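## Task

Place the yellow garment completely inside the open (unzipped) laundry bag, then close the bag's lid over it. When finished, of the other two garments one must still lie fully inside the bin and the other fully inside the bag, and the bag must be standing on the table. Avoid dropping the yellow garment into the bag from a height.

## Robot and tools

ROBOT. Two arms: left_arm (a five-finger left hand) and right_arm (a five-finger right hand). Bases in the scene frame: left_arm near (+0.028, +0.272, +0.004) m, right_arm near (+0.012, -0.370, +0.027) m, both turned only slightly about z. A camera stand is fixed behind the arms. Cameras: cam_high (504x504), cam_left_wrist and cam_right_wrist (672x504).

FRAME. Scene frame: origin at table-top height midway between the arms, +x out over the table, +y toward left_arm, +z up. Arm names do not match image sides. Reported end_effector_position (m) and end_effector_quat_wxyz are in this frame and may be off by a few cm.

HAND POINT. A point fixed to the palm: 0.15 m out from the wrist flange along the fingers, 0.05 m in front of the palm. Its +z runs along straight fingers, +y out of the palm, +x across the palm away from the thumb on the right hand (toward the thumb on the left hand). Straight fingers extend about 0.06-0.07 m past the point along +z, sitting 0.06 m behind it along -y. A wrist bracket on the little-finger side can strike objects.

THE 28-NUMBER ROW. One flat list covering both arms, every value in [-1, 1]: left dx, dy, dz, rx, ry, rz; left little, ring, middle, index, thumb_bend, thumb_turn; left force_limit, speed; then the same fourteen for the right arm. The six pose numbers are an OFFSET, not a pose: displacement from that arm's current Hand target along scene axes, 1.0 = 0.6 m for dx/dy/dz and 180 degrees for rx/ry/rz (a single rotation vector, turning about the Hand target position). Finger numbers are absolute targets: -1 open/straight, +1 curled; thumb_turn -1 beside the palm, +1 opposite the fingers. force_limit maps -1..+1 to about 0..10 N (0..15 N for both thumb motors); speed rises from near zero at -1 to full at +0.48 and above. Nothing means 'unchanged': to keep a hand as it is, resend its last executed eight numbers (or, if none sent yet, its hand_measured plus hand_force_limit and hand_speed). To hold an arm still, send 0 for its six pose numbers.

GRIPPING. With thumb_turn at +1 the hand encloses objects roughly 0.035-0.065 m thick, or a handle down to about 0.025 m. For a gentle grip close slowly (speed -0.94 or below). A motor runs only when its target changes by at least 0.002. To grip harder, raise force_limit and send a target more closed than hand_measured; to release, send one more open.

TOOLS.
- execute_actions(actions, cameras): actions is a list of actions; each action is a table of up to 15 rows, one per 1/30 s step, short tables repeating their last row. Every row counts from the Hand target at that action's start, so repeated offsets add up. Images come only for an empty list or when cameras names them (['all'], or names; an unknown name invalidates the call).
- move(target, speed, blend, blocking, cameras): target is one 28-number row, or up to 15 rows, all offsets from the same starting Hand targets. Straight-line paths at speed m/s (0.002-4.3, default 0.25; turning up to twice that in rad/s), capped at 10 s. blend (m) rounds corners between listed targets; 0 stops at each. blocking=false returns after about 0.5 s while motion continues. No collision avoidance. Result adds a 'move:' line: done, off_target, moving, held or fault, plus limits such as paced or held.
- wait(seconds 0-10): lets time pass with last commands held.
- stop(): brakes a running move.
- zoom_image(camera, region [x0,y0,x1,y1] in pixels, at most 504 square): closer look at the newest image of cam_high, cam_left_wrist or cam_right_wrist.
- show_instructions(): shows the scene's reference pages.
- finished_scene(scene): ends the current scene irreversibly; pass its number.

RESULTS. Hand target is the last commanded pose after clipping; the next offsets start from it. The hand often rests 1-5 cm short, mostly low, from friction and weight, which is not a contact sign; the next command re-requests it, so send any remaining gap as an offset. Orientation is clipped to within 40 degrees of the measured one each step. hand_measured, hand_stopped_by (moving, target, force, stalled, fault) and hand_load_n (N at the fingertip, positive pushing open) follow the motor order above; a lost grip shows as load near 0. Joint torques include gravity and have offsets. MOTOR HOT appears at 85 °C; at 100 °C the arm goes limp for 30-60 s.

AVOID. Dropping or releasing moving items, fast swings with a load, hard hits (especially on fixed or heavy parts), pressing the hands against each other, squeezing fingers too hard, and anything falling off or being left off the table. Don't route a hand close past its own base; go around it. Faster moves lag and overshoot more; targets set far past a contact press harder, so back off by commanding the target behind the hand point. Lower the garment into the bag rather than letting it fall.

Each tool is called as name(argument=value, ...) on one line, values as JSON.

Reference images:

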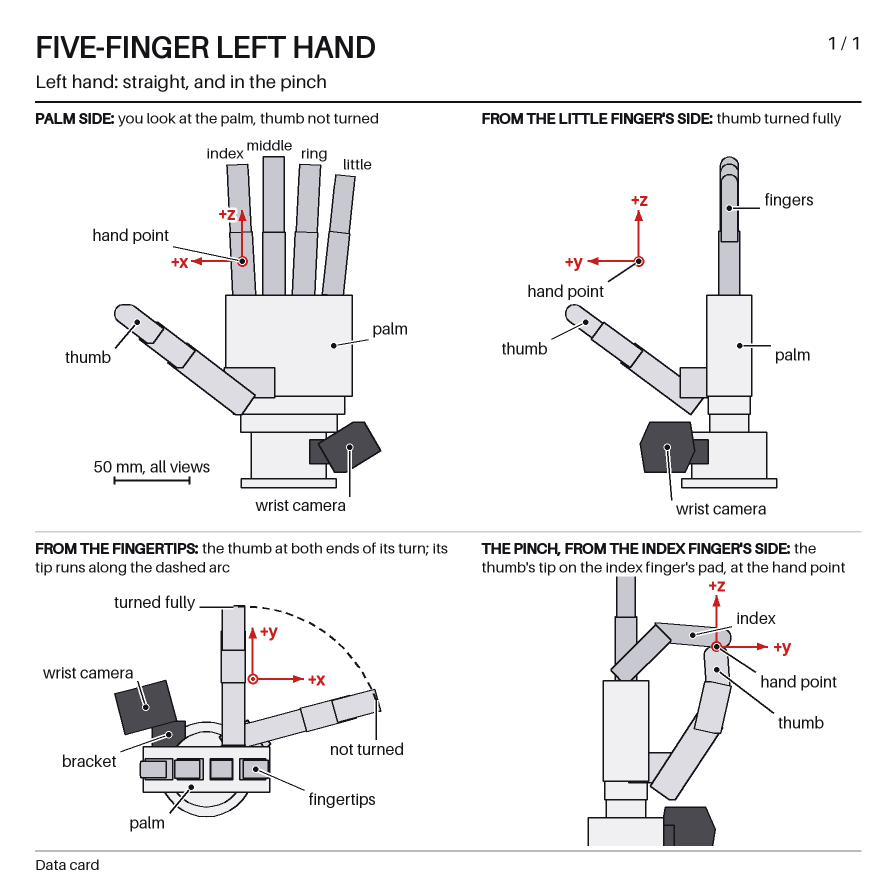

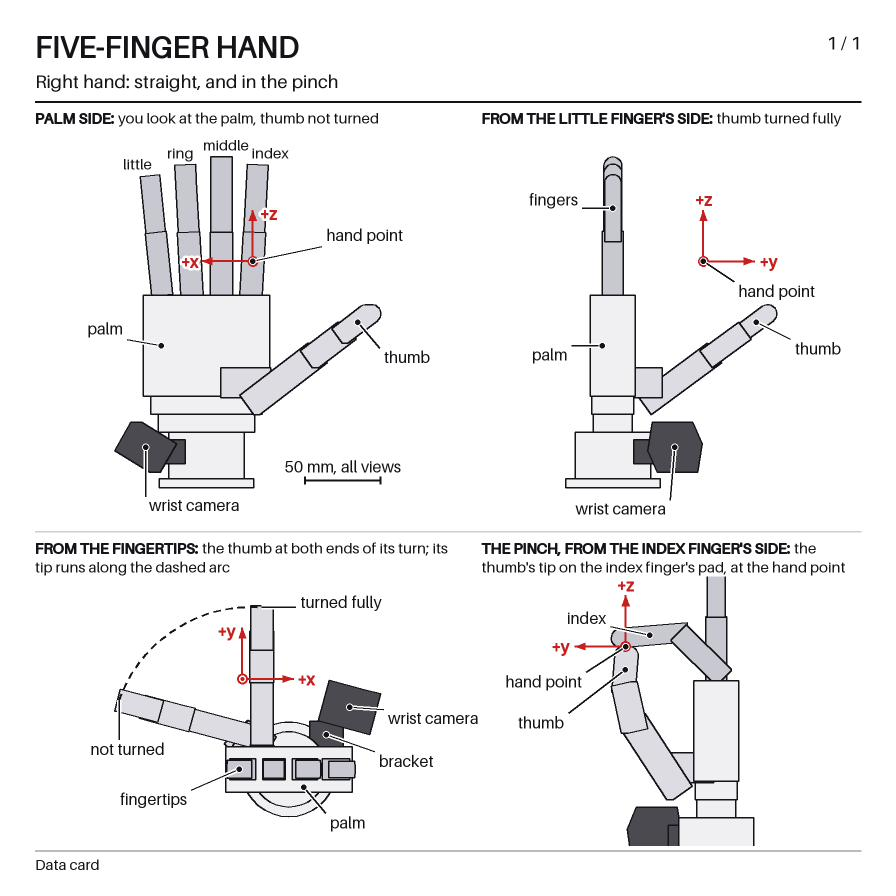

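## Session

execute_actions(actions=[])

Scene clock: 0.00 s.
left_arm: end_effector_position=(+0.4615, -0.0658, +0.1558) hand_measured=(-1.000, -1.000, -1.000, -1.000, -1.000, -1.000) hand_load_n=(+0.5, +0.0, +0.0, +0.0, +0.0, +0.0) hand_stopped_by=(target, target, target, target, target, target) hand_force_limit=0.00 hand_speed=-0.80 end_effector_quat_wxyz=(+0.016, -0.535, +0.844, -0.016) | right_arm: end_effector_position=(+0.3981, -0.5205, +0.1580) hand_measured=(-1.000, -1.000, -1.000, -1.000, -1.000, -1.000) hand_load_n=(+0.0, +0.0, +0.0, +0.0, +0.0, +0.0) hand_stopped_by=(target, target, target, target, target, target) hand_force_limit=0.00 hand_speed=-0.80 end_effector_quat_wxyz=(-0.141, +0.925, -0.353, +0.001)
Joint positions: left_arm=[-0.617 1.911 1.801 -1.419 -0.017 -0.153] | right_arm=[-0.441 1.591 1.315 -1.301 -0.283 -1.237]
Joint velocities: within noise
Joint torques (N m): no reading
Motor temperatures (°C): left_arm=[30 30 39 31 27 27] | right_arm=[31 36 36 27 28 29]
Heat: left arm: hottest elbow 39 °C; right arm: hottest shoulder 36 °C.
Hand target: left_arm +0.4665, -0.0692, +0.1576; +0.018, -0.535, +0.844, -0.020 | right_arm +0.4037, -0.5229, +0.1597; -0.141, +0.925, -0.352, +0.005

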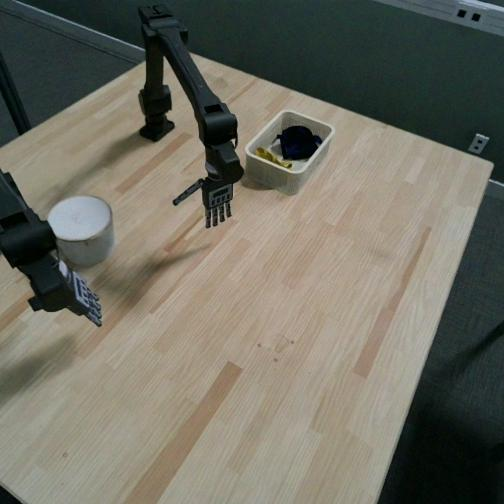

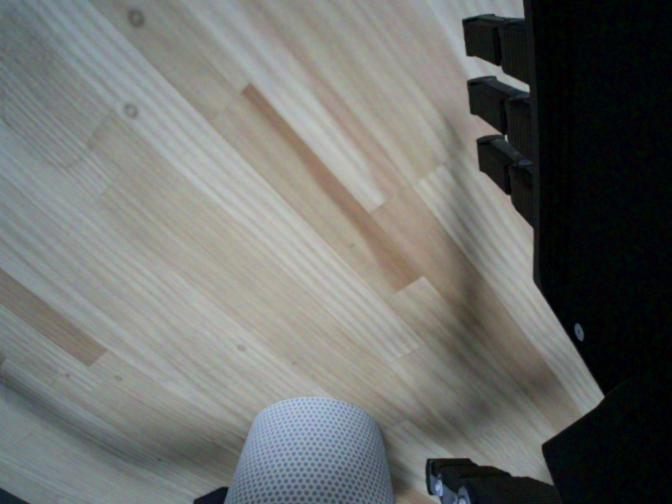

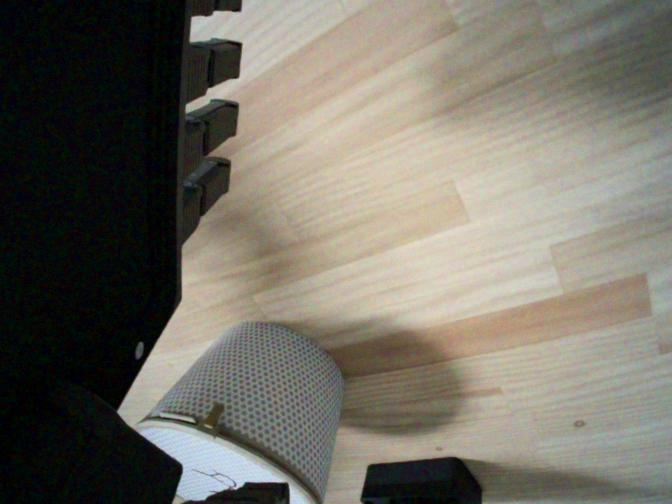

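zoom_image(camera="cam_high", region=[230, 100, 350, 200])

zoom_image(camera="cam_right_wrist", region=[120, 300, 380, 504])

zoom_image(camera="cam_high", region=[30, 180, 130, 280])

Scaled by 4.200 from the camera's 504x504 image, which has a finer 720x720 frame.

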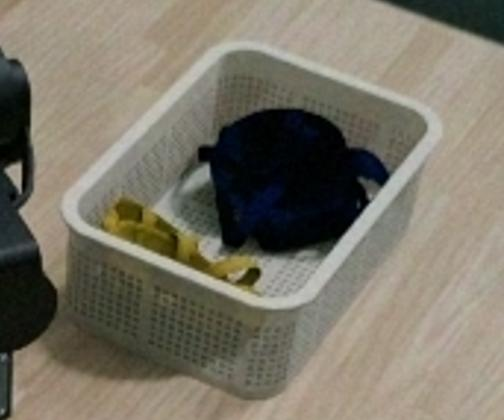

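Scaled by 1.938 from the camera's 672x504 image, which has a finer 960x720 frame.

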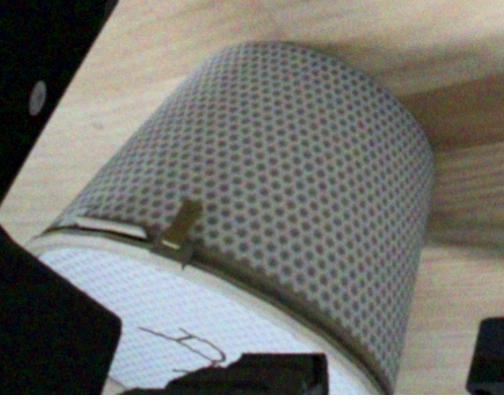

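Scaled by 5.040 from the camera's 504x504 image, which has a finer 720x720 frame.

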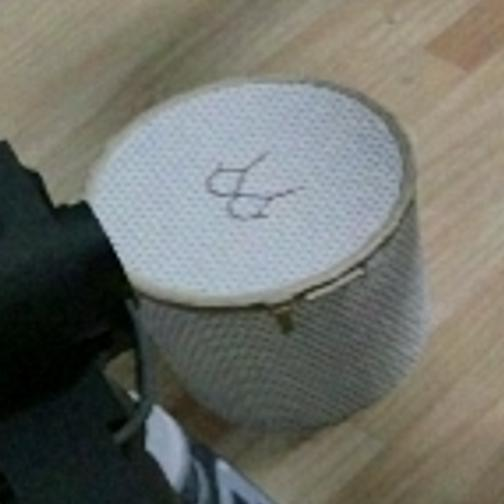

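move(target=[[0,0,0.31,0,0,0,-1,-1,-1,-1,-1,-1,0,0.2,0,0,0.25,0,0,0,-1,-1,-1,-1,-1,-1,0,0.2],[-0.0775,0.715,0.31,0,0,0.64,-1,-1,-1,-1,-1,-1,0,0.2,0,0,0.25,0,0,0,-1,-1,-1,-1,-1,-1,0,0.2]], speed=0.3, blend=0.05, cameras=["cam_high","cam_left_wrist","cam_right_wrist"])

Scene clock: 33.47 s.
left_arm: end_effector_position=(+0.4260, +0.3585, +0.3445) hand_measured=(-1.000, -1.000, -1.000, -1.000, -1.000, -1.000) hand_load_n=(+0.0, +0.0, +0.0, +0.0, -0.5, +0.0) hand_stopped_by=(target, target, target, target, target, target) hand_force_limit=0.00 hand_speed=0.20 end_effector_quat_wxyz=(-0.039, +0.998, -0.011, +0.053) | right_arm: end_effector_position=(+0.3949, -0.5192, +0.3046) hand_measured=(-1.000, -1.000, -1.000, -1.000, -1.000, -1.000) hand_load_n=(+0.0, +0.0, +0.0, -0.5, -0.5, +0.0) hand_stopped_by=(target, target, target, target, target, target) hand_force_limit=0.00 hand_speed=0.20 end_effector_quat_wxyz=(-0.141, +0.925, -0.353, +0.001)
Joint positions: left_arm=[0.343 1.317 1.565 -1.692 -0.033 -1.182] | right_arm=[-0.441 1.549 1.653 -1.681 -0.283 -1.237]
Joint torques (N m): left_arm=[0.38 -8.59 7.98 0.39 0.05 -0.16] | right_arm=[-0.97 -10.75 11.37 -0.14 -0.25 -0.02]
Heat: left arm: hottest elbow 43 °C; right arm: hottest elbow 39 °C.
Hand target: left_arm +0.4199, +0.3598, +0.3435; -0.027, +1.000, +0.000, -0.004 | right_arm +0.4037, -0.5229, +0.3097; -0.141, +0.925, -0.352, +0.005
Off the commanded pose: left_arm 0.006 m, 7 deg | right_arm 0.011 m, 0 deg.
joint sent to its limit (left arm) — joint 4 (wrist pitch), lower limit. The joint targets are off in orientation, not in position.
move: off_target (left_arm, right_arm)

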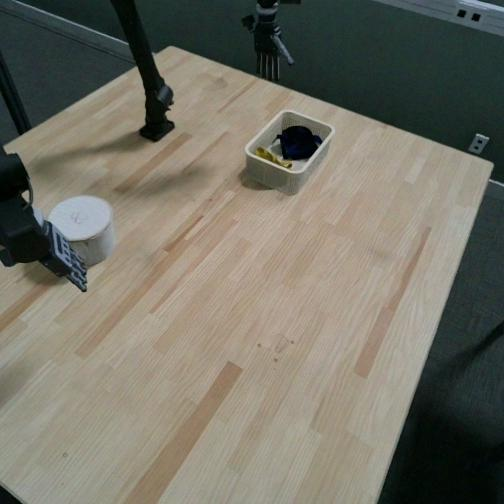

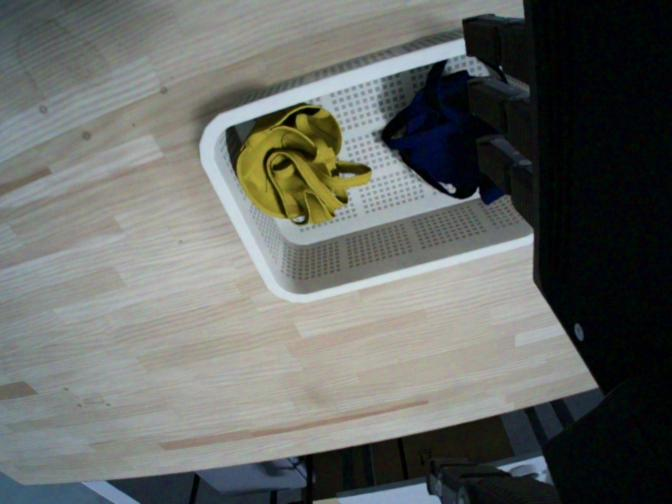

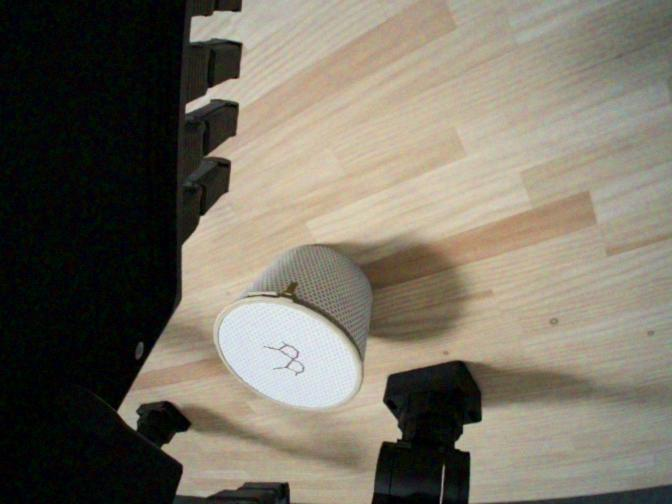

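zoom_image(camera="cam_right_wrist", region=[200, 230, 400, 420])

zoom_image(camera="cam_left_wrist", region=[190, 30, 540, 310])

Scaled by 2.520 from the camera's 672x504 image, which has a finer 960x720 frame.

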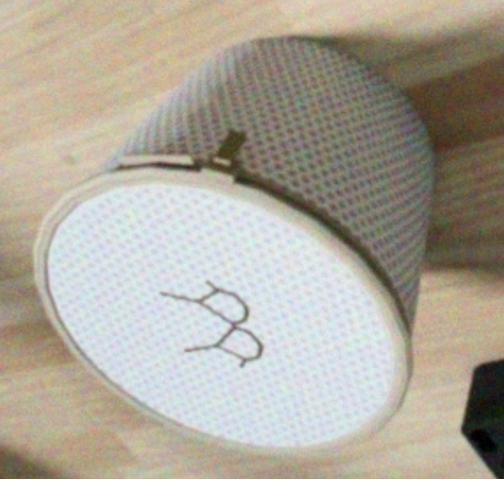

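Scaled by 1.440 from the camera's 672x504 image, which has a finer 960x720 frame.

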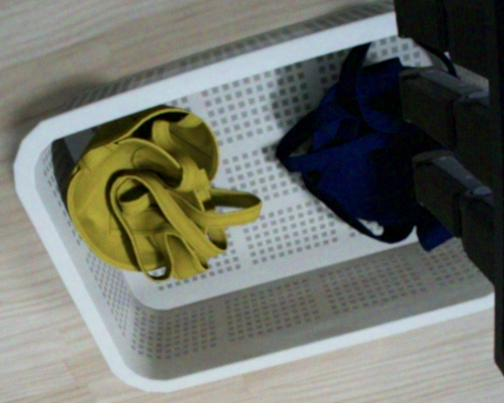

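move(target=[[0.2168,-0.05,-0.156,-0.017,-0.0025,0,-1,-1,-1,-1,-1,1,0,0.2,-0.305,0.1517,-0.2495,0.031,0.125,-0.893,0,0,0,0,-1,-1,0,0.2]], speed=0.3, cameras=["cam_high","cam_left_wrist","cam_right_wrist"])

Scene clock: 93.67 s.
left_arm: end_effector_position=(+0.5312, +0.3310, +0.2417) hand_measured=(-1.000, -1.000, -1.000, -1.000, -1.000, +1.000) hand_load_n=(+0.0, +0.0, +0.0, +0.0, +0.0, +0.0) hand_stopped_by=(target, target, target, target, target, target) hand_force_limit=0.00 hand_speed=0.20 end_effector_quat_wxyz=(+0.002, +1.000, -0.001, -0.017) | right_arm: end_effector_position=(+0.2230, -0.4359, +0.1609) hand_measured=(+0.000, +0.000, +0.000, +0.000, -1.000, -1.000) hand_load_n=(+0.0, +0.0, +0.0, +0.0, +0.0, +0.0) hand_stopped_by=(target, target, target, target, target, target) hand_force_limit=0.00 hand_speed=0.20 end_effector_quat_wxyz=(+0.004, +0.208, +0.978, +0.000)
Joint positions: left_arm=[0.224 1.637 1.645 -1.613 -0.004 -1.322] | right_arm=[-0.649 0.814 0.68 -1.429 -0.003 1.388]
Joint torques (N m): left_arm=[-0.62 -10.7 12.97 0.77 0.29 -0.19] | right_arm=[-0.15 -2.26 7.88 -0.09 0.02 0.07]
Motor temperatures (°C): left_arm=[30 32 45 31 27 27] | right_arm=[31 38 45 27 28 29]
Heat: left arm: hottest elbow 45 °C; right arm: hottest elbow 45 °C.
Hand target: left_arm +0.5500, +0.3299, +0.2500; +0.000, +1.000, +0.000, +0.000 | right_arm +0.2207, -0.4319, +0.1601; +0.000, +0.207, +0.978, +0.000
Off the commanded pose: left_arm 0.021 m, 2 deg | right_arm 0.005 m, 0 deg.
move: off_target (left_arm)

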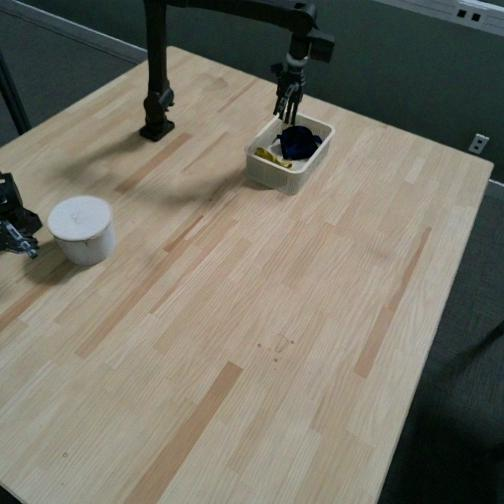

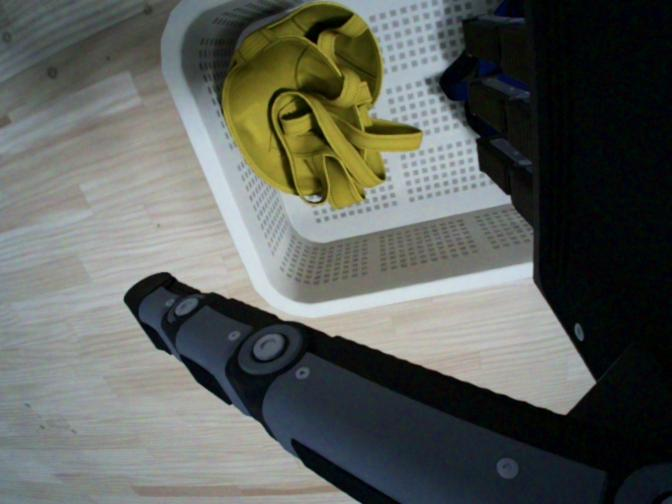

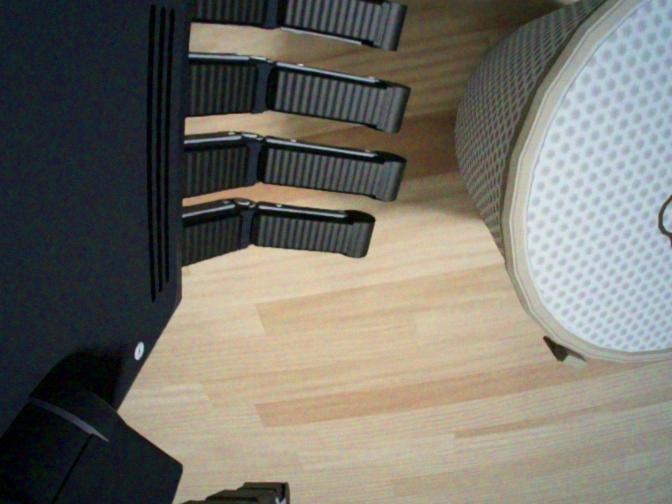

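move(target=[[0.008,-0.005,-0.15,0,0,0,-1,-1,-1,-1,-1,1,0,0.2,0,0,-0.15,0,0,0,0,0,0,0,-1,-1,0,0.2],[0.008,-0.005,-0.25,0,0,0,-1,-1,-1,-1,-1,1,0,0.2,0.0245,0.075,-0.15,0,0,0,0,0,0,0,-1,-1,0,0.2]], speed=0.12, cameras=["cam_high","cam_left_wrist","cam_right_wrist"])

Scene clock: 113.67 s.
left_arm: end_effector_position=(+0.5533, +0.3323, +0.1111) hand_measured=(-1.000, -1.000, -1.000, -1.000, -1.000, +1.000) hand_load_n=(+0.0, +0.0, +0.0, +0.0, +0.0, +0.0) hand_stopped_by=(target, target, target, target, target, target) hand_force_limit=0.00 hand_speed=0.20 end_effector_quat_wxyz=(-0.003, +1.000, -0.001, +0.006) | right_arm: end_effector_position=(+0.2369, -0.3903, +0.0709) hand_measured=(+0.000, +0.000, +0.000, +0.000, -1.000, -1.000) hand_load_n=(+0.0, +0.0, +0.0, +0.0, +0.0, +0.0) hand_stopped_by=(target, target, target, target, target, target) hand_force_limit=0.00 hand_speed=0.20 end_effector_quat_wxyz=(+0.002, +0.210, +0.978, +0.001)
Joint positions: left_arm=[0.216 1.714 1.394 -1.238 -0.004 -1.33] | right_arm=[-0.398 0.879 0.463 -1.152 -0.003 1.643]
Joint torques (N m): left_arm=[-0.91 -12.1 7.84 0.88 0.29 -0.17] | right_arm=[0.09 -2.08 7.28 0.16 0.02 0.07]
Heat: left arm: hottest elbow 48 °C; right arm: hottest elbow 43 °C.
Hand target: left_arm +0.5547, +0.3267, +0.0998; +0.000, +1.000, +0.000, +0.000 | right_arm +0.2353, -0.3869, +0.0699; +0.000, +0.207, +0.978, +0.000
Off the commanded pose: left_arm 0.012 m, 1 deg | right_arm 0.004 m, 0 deg.
move: off_target (left_arm)

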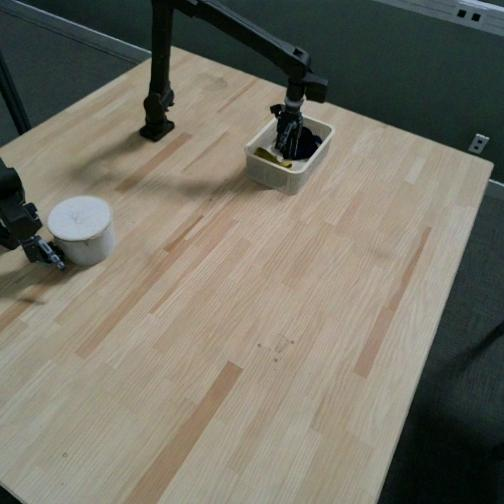

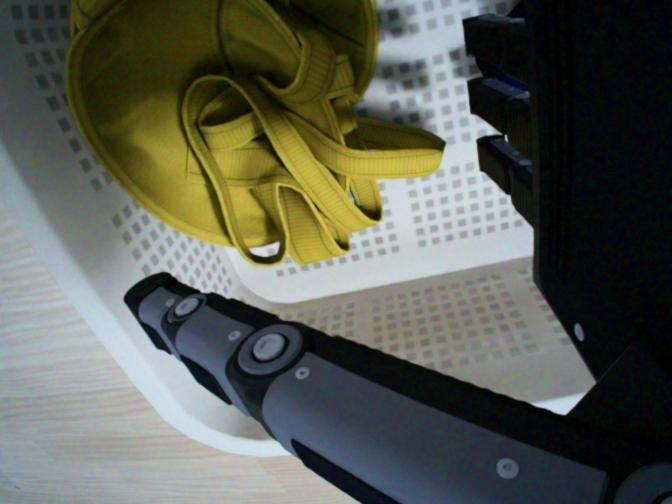

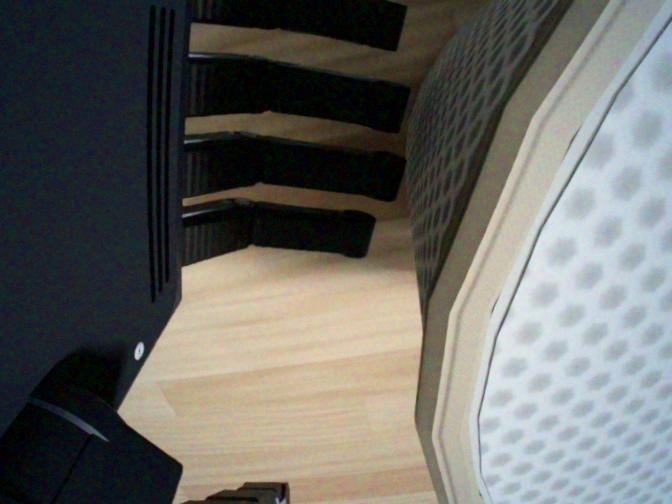

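move(target=[[-0.0128,-0.05,-0.02,0,0,0,-0.4,-0.4,-0.4,-0.4,-0.7,1,0,0.2,0.0675,0.1525,0,0,0,0,0,0,0,0,-1,-1,0,0.2],[-0.0128,-0.05,-0.063,0,0,0,0.1,0.1,0.1,0.1,-0.3,1,0,0.2,0.135,0.305,0,0,0,0,0,0,0,0,-1,-1,0,0.2]], speed=0.08, cameras=["cam_high","cam_left_wrist","cam_right_wrist"])

Scene clock: 125.73 s.
left_arm: end_effector_position=(+0.5488, +0.3037, +0.0761) hand_measured=(+0.100, +0.100, +0.100, +0.100, -0.300, +1.000) hand_load_n=(+0.0, +0.0, +0.5, +0.0, +0.0, +0.0) hand_stopped_by=(target, target, target, target, target, target) hand_force_limit=0.00 hand_speed=0.20 end_effector_quat_wxyz=(-0.004, +1.000, +0.001, +0.010) | right_arm: end_effector_position=(+0.3018, -0.2146, +0.0614) hand_measured=(+0.000, +0.000, +0.000, +0.000, -1.000, -1.000) hand_load_n=(+0.0, +0.0, +0.5, +0.5, +0.0, +0.0) hand_stopped_by=(target, target, target, target, target, target) hand_force_limit=0.00 hand_speed=0.20 end_effector_quat_wxyz=(-0.043, +0.110, +0.992, +0.049)
Joint positions: left_arm=[0.162 1.715 1.297 -1.131 -0.004 -1.388] | right_arm=[0.262 1.228 0.64 -1.022 -0.124 2.099]
Joint torques (N m): left_arm=[-1.03 -11.22 7.25 0.95 0.25 -0.17] | right_arm=[0.15 -4.84 9.57 0.58 -0.2 0.06]
Heat: left arm: hottest elbow 47 °C; right arm: hottest elbow 43 °C.
Hand target: left_arm +0.5472, +0.2969, +0.0622; +0.000, +1.000, +0.000, +0.000 | right_arm +0.3162, -0.2039, +0.0699; +0.000, +0.207, +0.978, +0.000
Off the commanded pose: left_arm 0.016 m, 1 deg | right_arm 0.020 m, 13 deg.
joint sent to its limit (right arm) — joint 6 (wrist roll), upper limit. The joint targets are off in orientation, not in position.
move: off_target (left_arm, right_arm); target 2's new numbers were sent with left_arm's hand 0.019 m and 2 deg from that target

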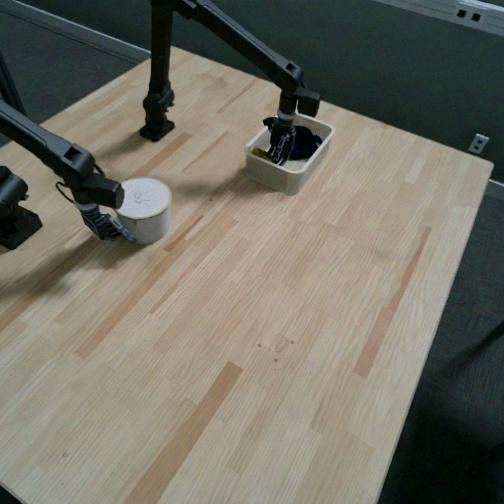

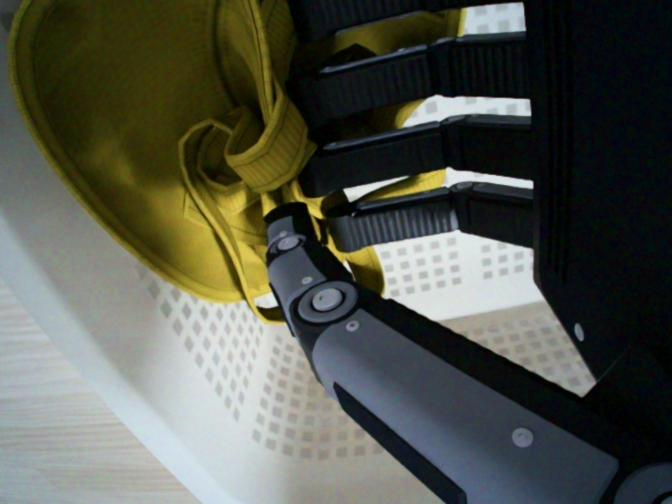

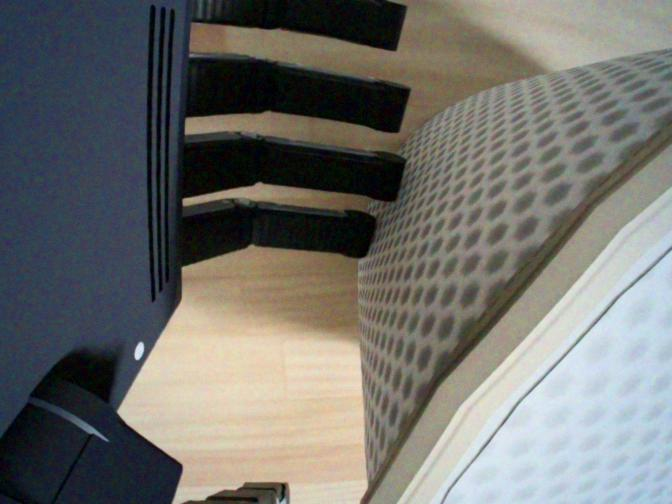

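zoom_image(camera="cam_high", region=[100, 160, 190, 250])

Scaled by 5.600 from the camera's 504x504 image, which has a finer 720x720 frame.

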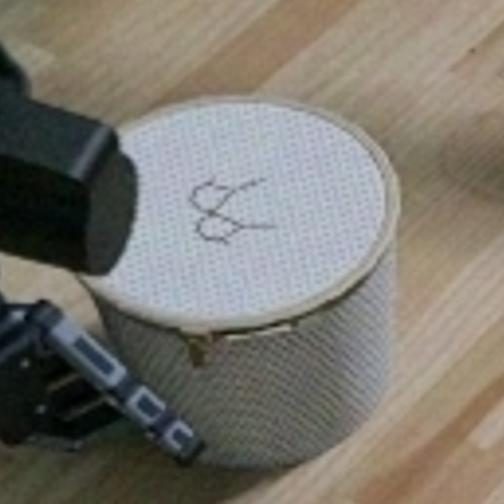

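move(target=[[0,0,-0.0237,0,0,0,0.1,0.1,0.1,0.1,-0.3,1,0,0.2,-0.06,-0.0767,0,0,0,0,0,0,0,0,-1,-1,0,0.2],[0,0,-0.0237,0,0,0,0.7,0.7,0.7,0.7,0.1,1,0,-0.4,-0.0933,-0.0933,0.3,0,0,0,0,0,0,0,-1,-1,0,0.2]], speed=[0.1,0.25], cameras=["cam_left_wrist"])

Scene clock: 147.47 s.
left_arm: end_effector_position=(+0.5496, +0.3038, +0.0627) hand_measured=(+0.700, +0.700, +0.256, +0.314, -0.196, +1.000) hand_load_n=(+0.0, +0.0, +6.0, +7.0, +9.0, -3.5) hand_stopped_by=(target, target, force, force, force, target) hand_force_limit=0.00 hand_speed=-0.40 end_effector_quat_wxyz=(-0.004, +1.000, +0.001, +0.011) | right_arm: end_effector_position=(+0.2508, -0.2581, +0.2346) hand_measured=(+0.000, +0.000, +0.000, +0.000, -1.000, -1.000) hand_load_n=(+0.0, +0.0, +0.0, +0.5, +0.0, +0.0) hand_stopped_by=(target, target, target, target, target, target) hand_force_limit=0.00 hand_speed=0.20 end_effector_quat_wxyz=(-0.028, +0.144, +0.989, +0.032)
Joint positions: left_arm=[0.162 1.731 1.279 -1.096 -0.004 -1.388] | right_arm=[0.194 0.862 0.891 -1.627 -0.081 2.099]
Joint torques (N m): left_arm=[-0.97 -10.99 7.01 0.75 0.29 -0.18] | right_arm=[-2.08 -2.26 11.44 -0.13 -0.06 0.06]
Heat: left arm: hottest elbow 46 °C; right arm: hottest elbow 43 °C.
Hand target: left_arm +0.5470, +0.2968, +0.0478; +0.000, +1.000, +0.000, +0.000 | right_arm +0.2603, -0.2599, +0.2499; +0.000, +0.207, +0.978, +0.000
Off the commanded pose: left_arm 0.016 m, 1 deg | right_arm 0.018 m, 9 deg.
joint sent to its limit (right arm) — joint 6 (wrist roll), upper limit. The joint targets are off in orientation, not in position.
move: off_target (left_arm, right_arm); target 2's new numbers were sent with left_arm's hand 0.017 m and 1 deg from that target
Images, in order (width x height): cam_left_wrist 672x504.

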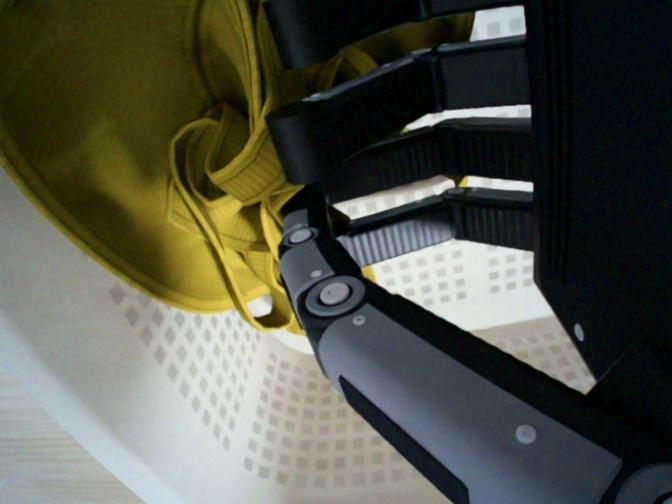

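move(target=[[0,0,0.05,0,0,0,0.7,0.7,0.7,0.7,0.1,1,0,-0.4,-0.067,0.033,0,0,0,0.689,0,0,0,0,-1,-1,0,0.2],[0,0,0.25,0,0,0,0.7,0.7,0.7,0.7,0.1,1,0,-0.4,-0.102,0.292,0,0,0,-0.594,0,0,0,0,-1,-1,0,0.2]], speed=[0.4,0.4], blend=0.02, cameras=["cam_high","cam_left_wrist","cam_right_wrist"])

Scene clock: 157.97 s.
left_arm: end_effector_position=(+0.5338, +0.3003, +0.1763) hand_measured=(+0.700, +0.700, +0.256, +0.314, -0.196, +1.000) hand_load_n=(+0.0, +0.0, +6.0, +7.0, +9.5, -3.5) hand_stopped_by=(target, target, force, force, force, target) hand_force_limit=0.00 hand_speed=-0.40 end_effector_quat_wxyz=(+0.002, +1.000, +0.001, -0.022) | right_arm: end_effector_position=(+0.1949, -0.1008, +0.2432) hand_measured=(+0.000, +0.000, +0.000, +0.000, -1.000, -1.000) hand_load_n=(-0.5, +0.0, +0.0, +0.0, +0.0, +0.0) hand_stopped_by=(target, target, target, target, target, target) hand_force_limit=0.00 hand_speed=0.20 end_effector_quat_wxyz=(+0.010, +0.913, +0.407, -0.010)
Joint positions: left_arm=[0.161 1.645 1.483 -1.452 -0.004 -1.388] | right_arm=[1.082 1.323 1.239 -1.516 0.003 -1.282]
Joint torques (N m): left_arm=[-0.79 -13.33 12.63 0.02 0.28 -0.14] | right_arm=[-0.32 -7.59 11.3 0.53 -0.06 -0.11]
Heat: left arm: hottest elbow 46 °C; right arm: hottest elbow 44 °C.
Hand target: left_arm +0.5470, +0.2969, +0.1978; +0.000, +1.000, +0.000, +0.000 | right_arm +0.1991, -0.0848, +0.2499; +0.000, +0.909, +0.416, +0.000
Off the commanded pose: left_arm 0.025 m, 2 deg | right_arm 0.018 m, 2 deg.
move: off_target (left_arm, right_arm)

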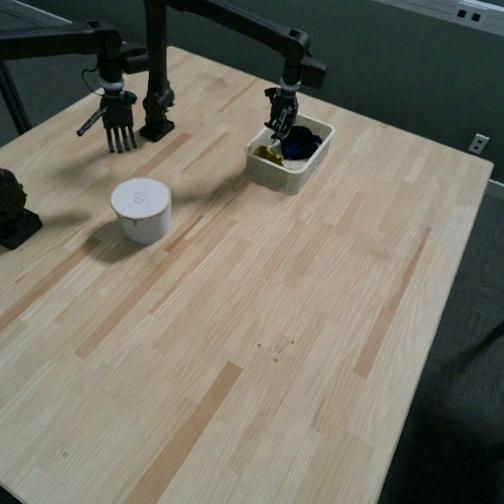

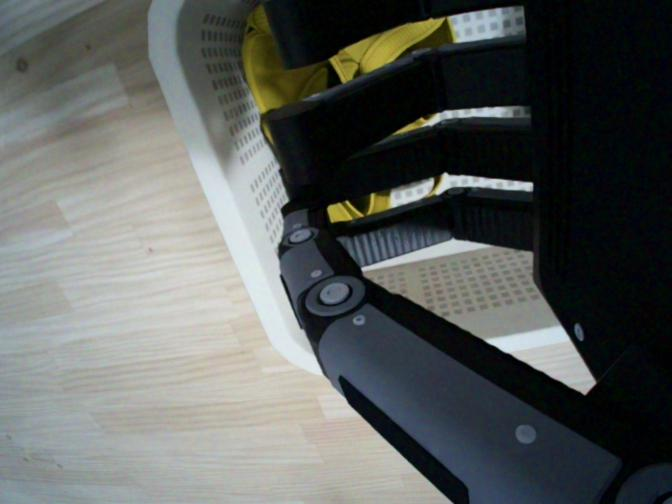

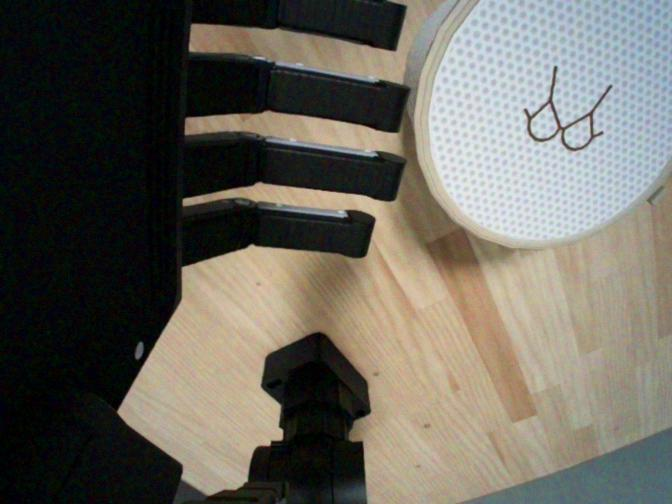

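move(target=[[0,0,0.08,0,0,0,0.7,0.7,0.7,0.7,0.1,1,0,-0.4,0.0133,0.0167,-0.175,0,0,0,0,0,0,0,-1,-1,0,0.2],[0,0,0.17,0,0,0,0.7,0.7,0.7,0.7,0.1,1,0,-0.4,0.0617,-0.025,-0.175,0,0,0,0,0,0,0,-1,-1,0,0.2]], speed=[0.12,0.08], cameras=["cam_high","cam_left_wrist","cam_right_wrist"])

Scene clock: 168.90 s.
left_arm: end_effector_position=(+0.5388, +0.3007, +0.2778) hand_measured=(+0.700, +0.700, +0.256, +0.314, -0.196, +1.000) hand_load_n=(+0.5, +0.0, +6.0, +7.0, +9.5, -3.5) hand_stopped_by=(target, target, force, force, force, target) hand_force_limit=0.00 hand_speed=-0.40 end_effector_quat_wxyz=(+0.001, +1.000, +0.001, -0.010) | right_arm: end_effector_position=(+0.2316, -0.0978, +0.1456) hand_measured=(+0.000, +0.000, +0.000, +0.000, -1.000, -1.000) hand_load_n=(+0.0, +0.0, +0.0, +0.0, +0.0, +0.0) hand_stopped_by=(target, target, target, target, target, target) hand_force_limit=0.00 hand_speed=0.20 end_effector_quat_wxyz=(+0.004, +0.909, +0.418, -0.003)
Joint positions: left_arm=[0.161 1.634 1.735 -1.692 -0.001 -1.388] | right_arm=[1.002 1.414 1.068 -1.235 0.002 -1.384]
Joint torques (N m): left_arm=[-0.79 -13.39 12.83 0.08 0.33 -0.16] | right_arm=[-1.96 -9.93 7.35 0.66 -0.03 -0.16]
Heat: left arm: hottest elbow 48 °C; right arm: hottest elbow 45 °C.
Hand target: left_arm +0.5471, +0.2969, +0.2999; +0.000, +1.000, +0.000, +0.000 | right_arm +0.2363, -0.0996, +0.1451; +0.000, +0.909, +0.416, +0.000
Off the commanded pose: left_arm 0.024 m, 1 deg | right_arm 0.005 m, 1 deg.
joint sent to its limit (left arm) — joint 4 (wrist pitch), lower limit. The joint targets still meet the commanded pose.
move: off_target (left_arm)

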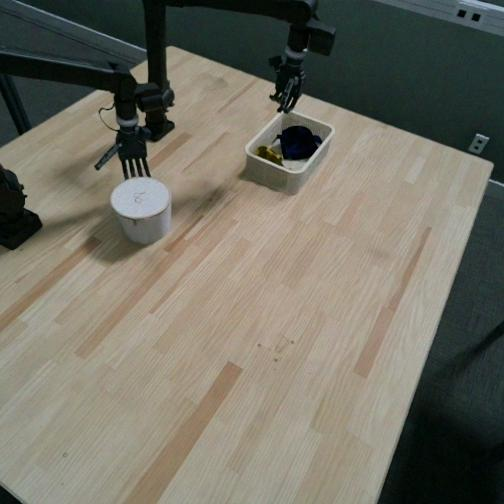

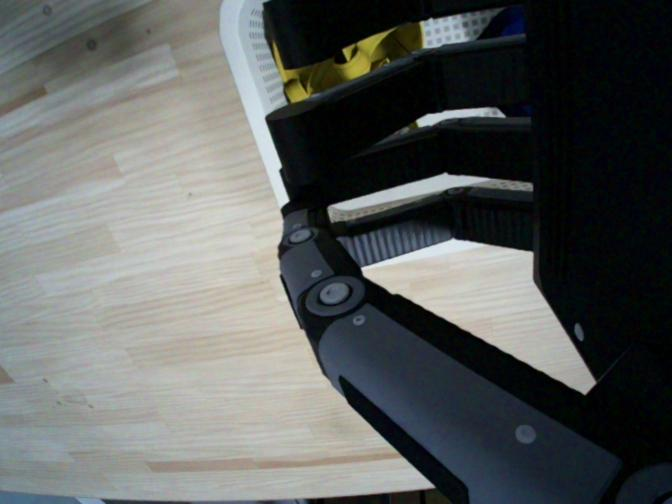

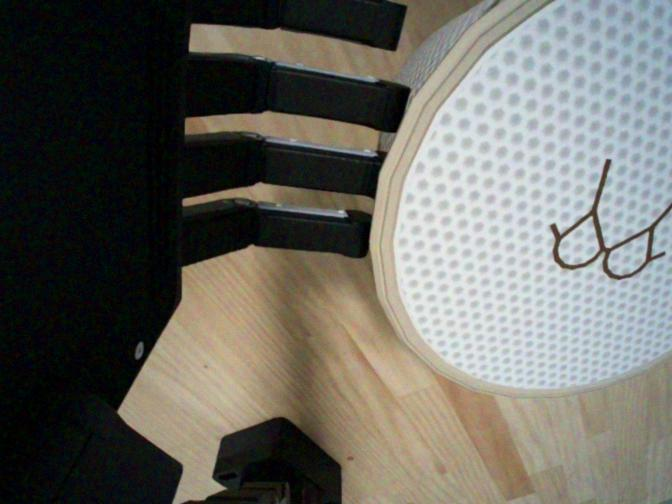

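zoom_image(camera="cam_high", region=[240, 60, 340, 200])

zoom_image(camera="cam_high", region=[80, 140, 190, 250])

Scaled by 3.600 from the camera's 504x504 image, which has a finer 720x720 frame.

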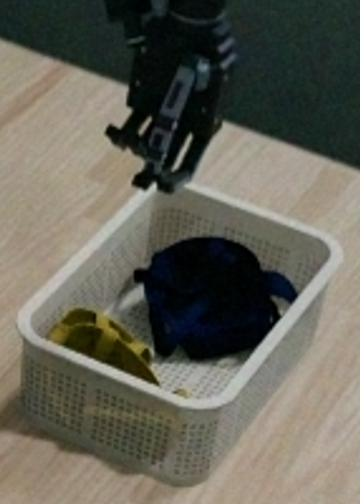

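Scaled by 4.582 from the camera's 504x504 image, which has a finer 720x720 frame.

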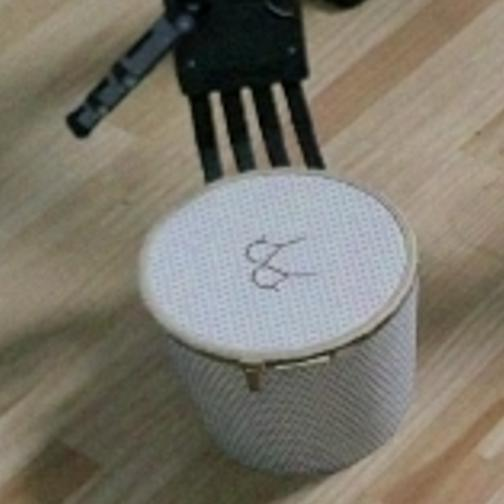

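move(target=[[0,0.01,-0.1,0,0,0,-1,-1,-1,-1,-1,1,0,0.2,-0.01,0.009,-0.02,0,0,0,0,0,0,0,-1,-1,0,0.2],[0,0.01,-0.2,0,0,0,-1,-1,-1,-1,-1,1,0,0.2,0.016,-0.014,-0.02,0,0,0,0,0,0,0,-1,-1,0,0.2]], speed=[0.1,0.06], cameras=["cam_left_wrist","cam_right_wrist"])

Scene clock: 180.73 s.
left_arm: end_effector_position=(+0.5466, +0.3021, +0.1918) hand_measured=(-1.000, -1.000, -1.000, -1.000, -1.000, +1.000) hand_load_n=(+0.0, +0.0, +0.0, +0.0, +0.0, +0.0) hand_stopped_by=(target, target, target, target, target, target) hand_force_limit=0.00 hand_speed=0.20 end_effector_quat_wxyz=(-0.002, +1.000, +0.001, +0.007) | right_arm: end_effector_position=(+0.2409, -0.1050, +0.1358) hand_measured=(+0.000, +0.000, +0.000, +0.000, -1.000, -1.000) hand_load_n=(+0.0, +0.0, +0.0, +0.0, +0.0, +0.0) hand_stopped_by=(target, target, target, target, target, target) hand_force_limit=0.00 hand_speed=0.20 end_effector_quat_wxyz=(+0.001, +0.908, +0.419, -0.001)
Joint positions: left_arm=[0.161 1.633 1.506 -1.429 -0.001 -1.388] | right_arm=[0.971 1.414 1.042 -1.202 0.001 -1.417]
Joint torques (N m): left_arm=[-0.15 -11.52 7.92 0.96 0.17 -0.04] | right_arm=[-2.14 -9.47 7.23 0.66 -0.01 -0.11]
Heat: left arm: hottest elbow 49 °C; right arm: hottest elbow 44 °C.
Hand target: left_arm +0.5470, +0.3029, +0.1798; +0.000, +1.000, +0.000, +0.000 | right_arm +0.2458, -0.1080, +0.1331; +0.000, +0.909, +0.416, +0.000
Off the commanded pose: left_arm 0.012 m, 1 deg | right_arm 0.006 m, 0 deg.
move: off_target (left_arm)
Images, in order (width x height): cam_left_wrist 672x504, cam_right_wrist 672x504.

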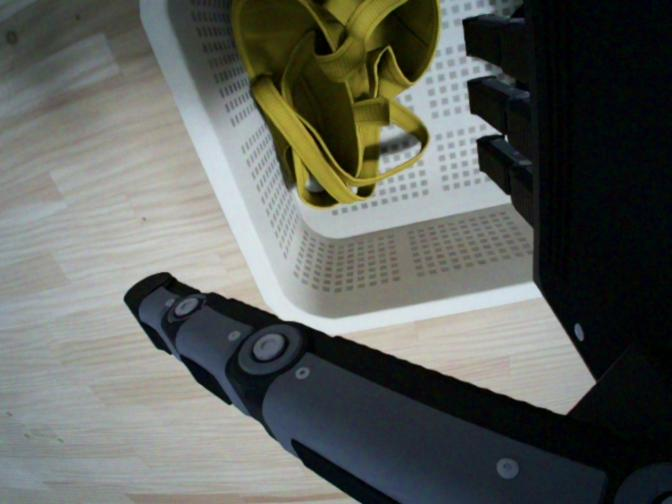

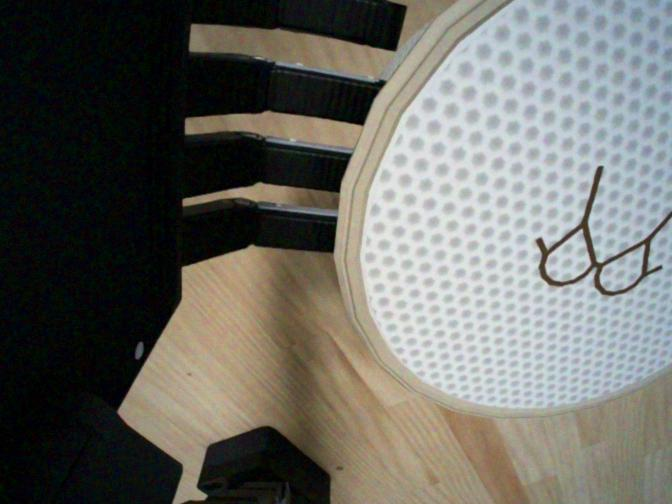

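move(target=[[0.01,0.0167,-0.1863,0,0,0,-1,-1,-1,-1,-1,1,0,0.2,0.0,0.0,0.09,0,0,0,0,0,0,0,-1,-1,0,0.2]], speed=[0.08], cameras=["cam_high","cam_left_wrist","cam_right_wrist"])

Scene clock: 192.93 s.
left_arm: end_effector_position=(+0.5549, +0.3081, +0.0873) hand_measured=(-1.000, -1.000, -1.000, -1.000, -1.000, +1.000) hand_load_n=(+0.0, +0.0, -0.5, +0.0, -0.5, +0.0) hand_stopped_by=(target, target, target, target, target, target) hand_force_limit=0.00 hand_speed=0.20 end_effector_quat_wxyz=(-0.002, +1.000, +0.000, +0.010) | right_arm: end_effector_position=(+0.2356, -0.1142, +0.1736) hand_measured=(+0.000, +0.000, +0.000, +0.000, -1.000, -1.000) hand_load_n=(+0.0, +0.0, +0.0, +0.0, +0.0, +0.0) hand_stopped_by=(target, target, target, target, target, target) hand_force_limit=0.00 hand_speed=0.20 end_effector_quat_wxyz=(+0.009, +0.908, +0.419, -0.012)
Joint positions: left_arm=[0.17 1.721 1.337 -1.166 -0.001 -1.378] | right_arm=[0.97 1.374 1.103 -1.33 0.001 -1.418]
Joint torques (N m): left_arm=[0.44 -11.05 7.01 1.22 0.18 0.04] | right_arm=[-2.02 -9.47 10.85 -0.31 0 -0.11]
Heat: left arm: hottest elbow 48 °C; right arm: hottest elbow 44 °C.
Hand target: left_arm +0.5530, +0.3127, +0.0681; +0.000, +1.000, +0.000, +0.000 | right_arm +0.2458, -0.1081, +0.1870; +0.000, +0.909, +0.416, +0.000
Off the commanded pose: left_arm 0.020 m, 1 deg | right_arm 0.018 m, 2 deg.
move: off_target (left_arm, right_arm)

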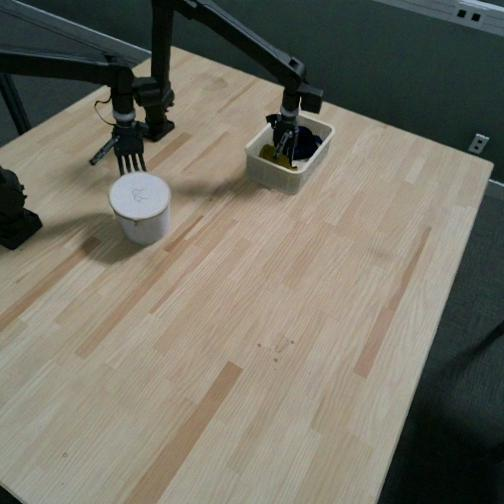

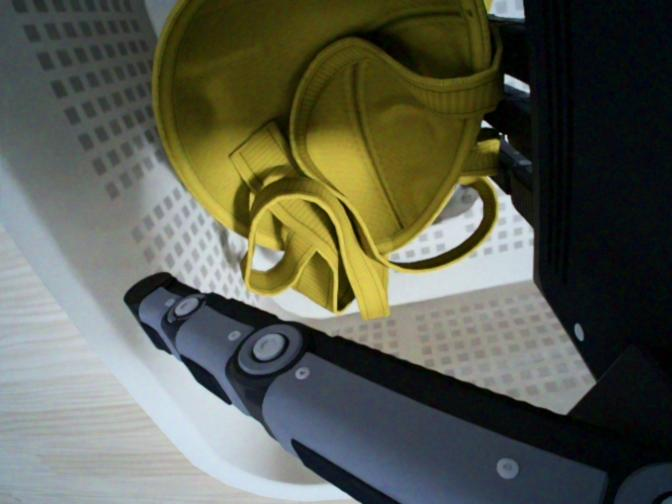

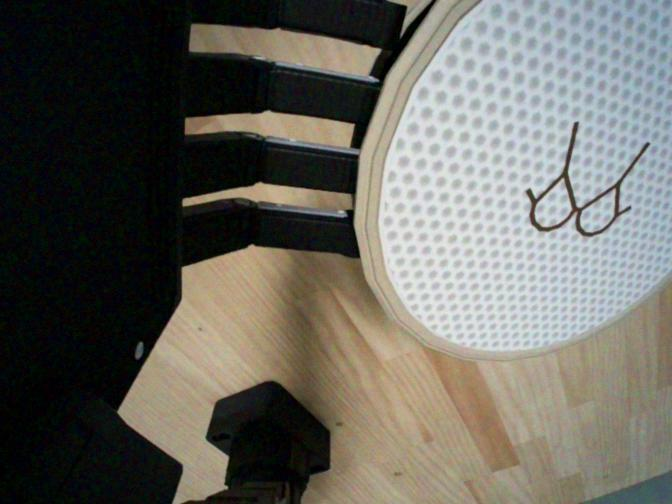

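move(target=[[0.0,0.03,0.01,0,0,0,-1,-1,-1,-1,-1,1,0,0.2,0.0333,-0.05,0.005,0,0,0,0,0,0,0,-1,-1,0,0.2],[0.0,0.03,-0.02,0,0,0,-0.4,-0.4,-0.4,-0.4,-0.7,1,0,0.2,0.0545,-0.0592,0.0583,0,0,0,0,0,0,0,-1,-1,0,0.2],[0.0,0.03,-0.035,0,0,0,-0.4,-0.4,-0.4,-0.4,-0.7,1,0,0.2,0.0937,-0.0932,0.1233,0,0,0,0,0,0,0,-1,-1,0,0.2]], speed=[0.08], cameras=["cam_high","cam_left_wrist","cam_right_wrist"])

speed must be one number or one for each of the 3 targets, got a list of 1; nothing of the call was run


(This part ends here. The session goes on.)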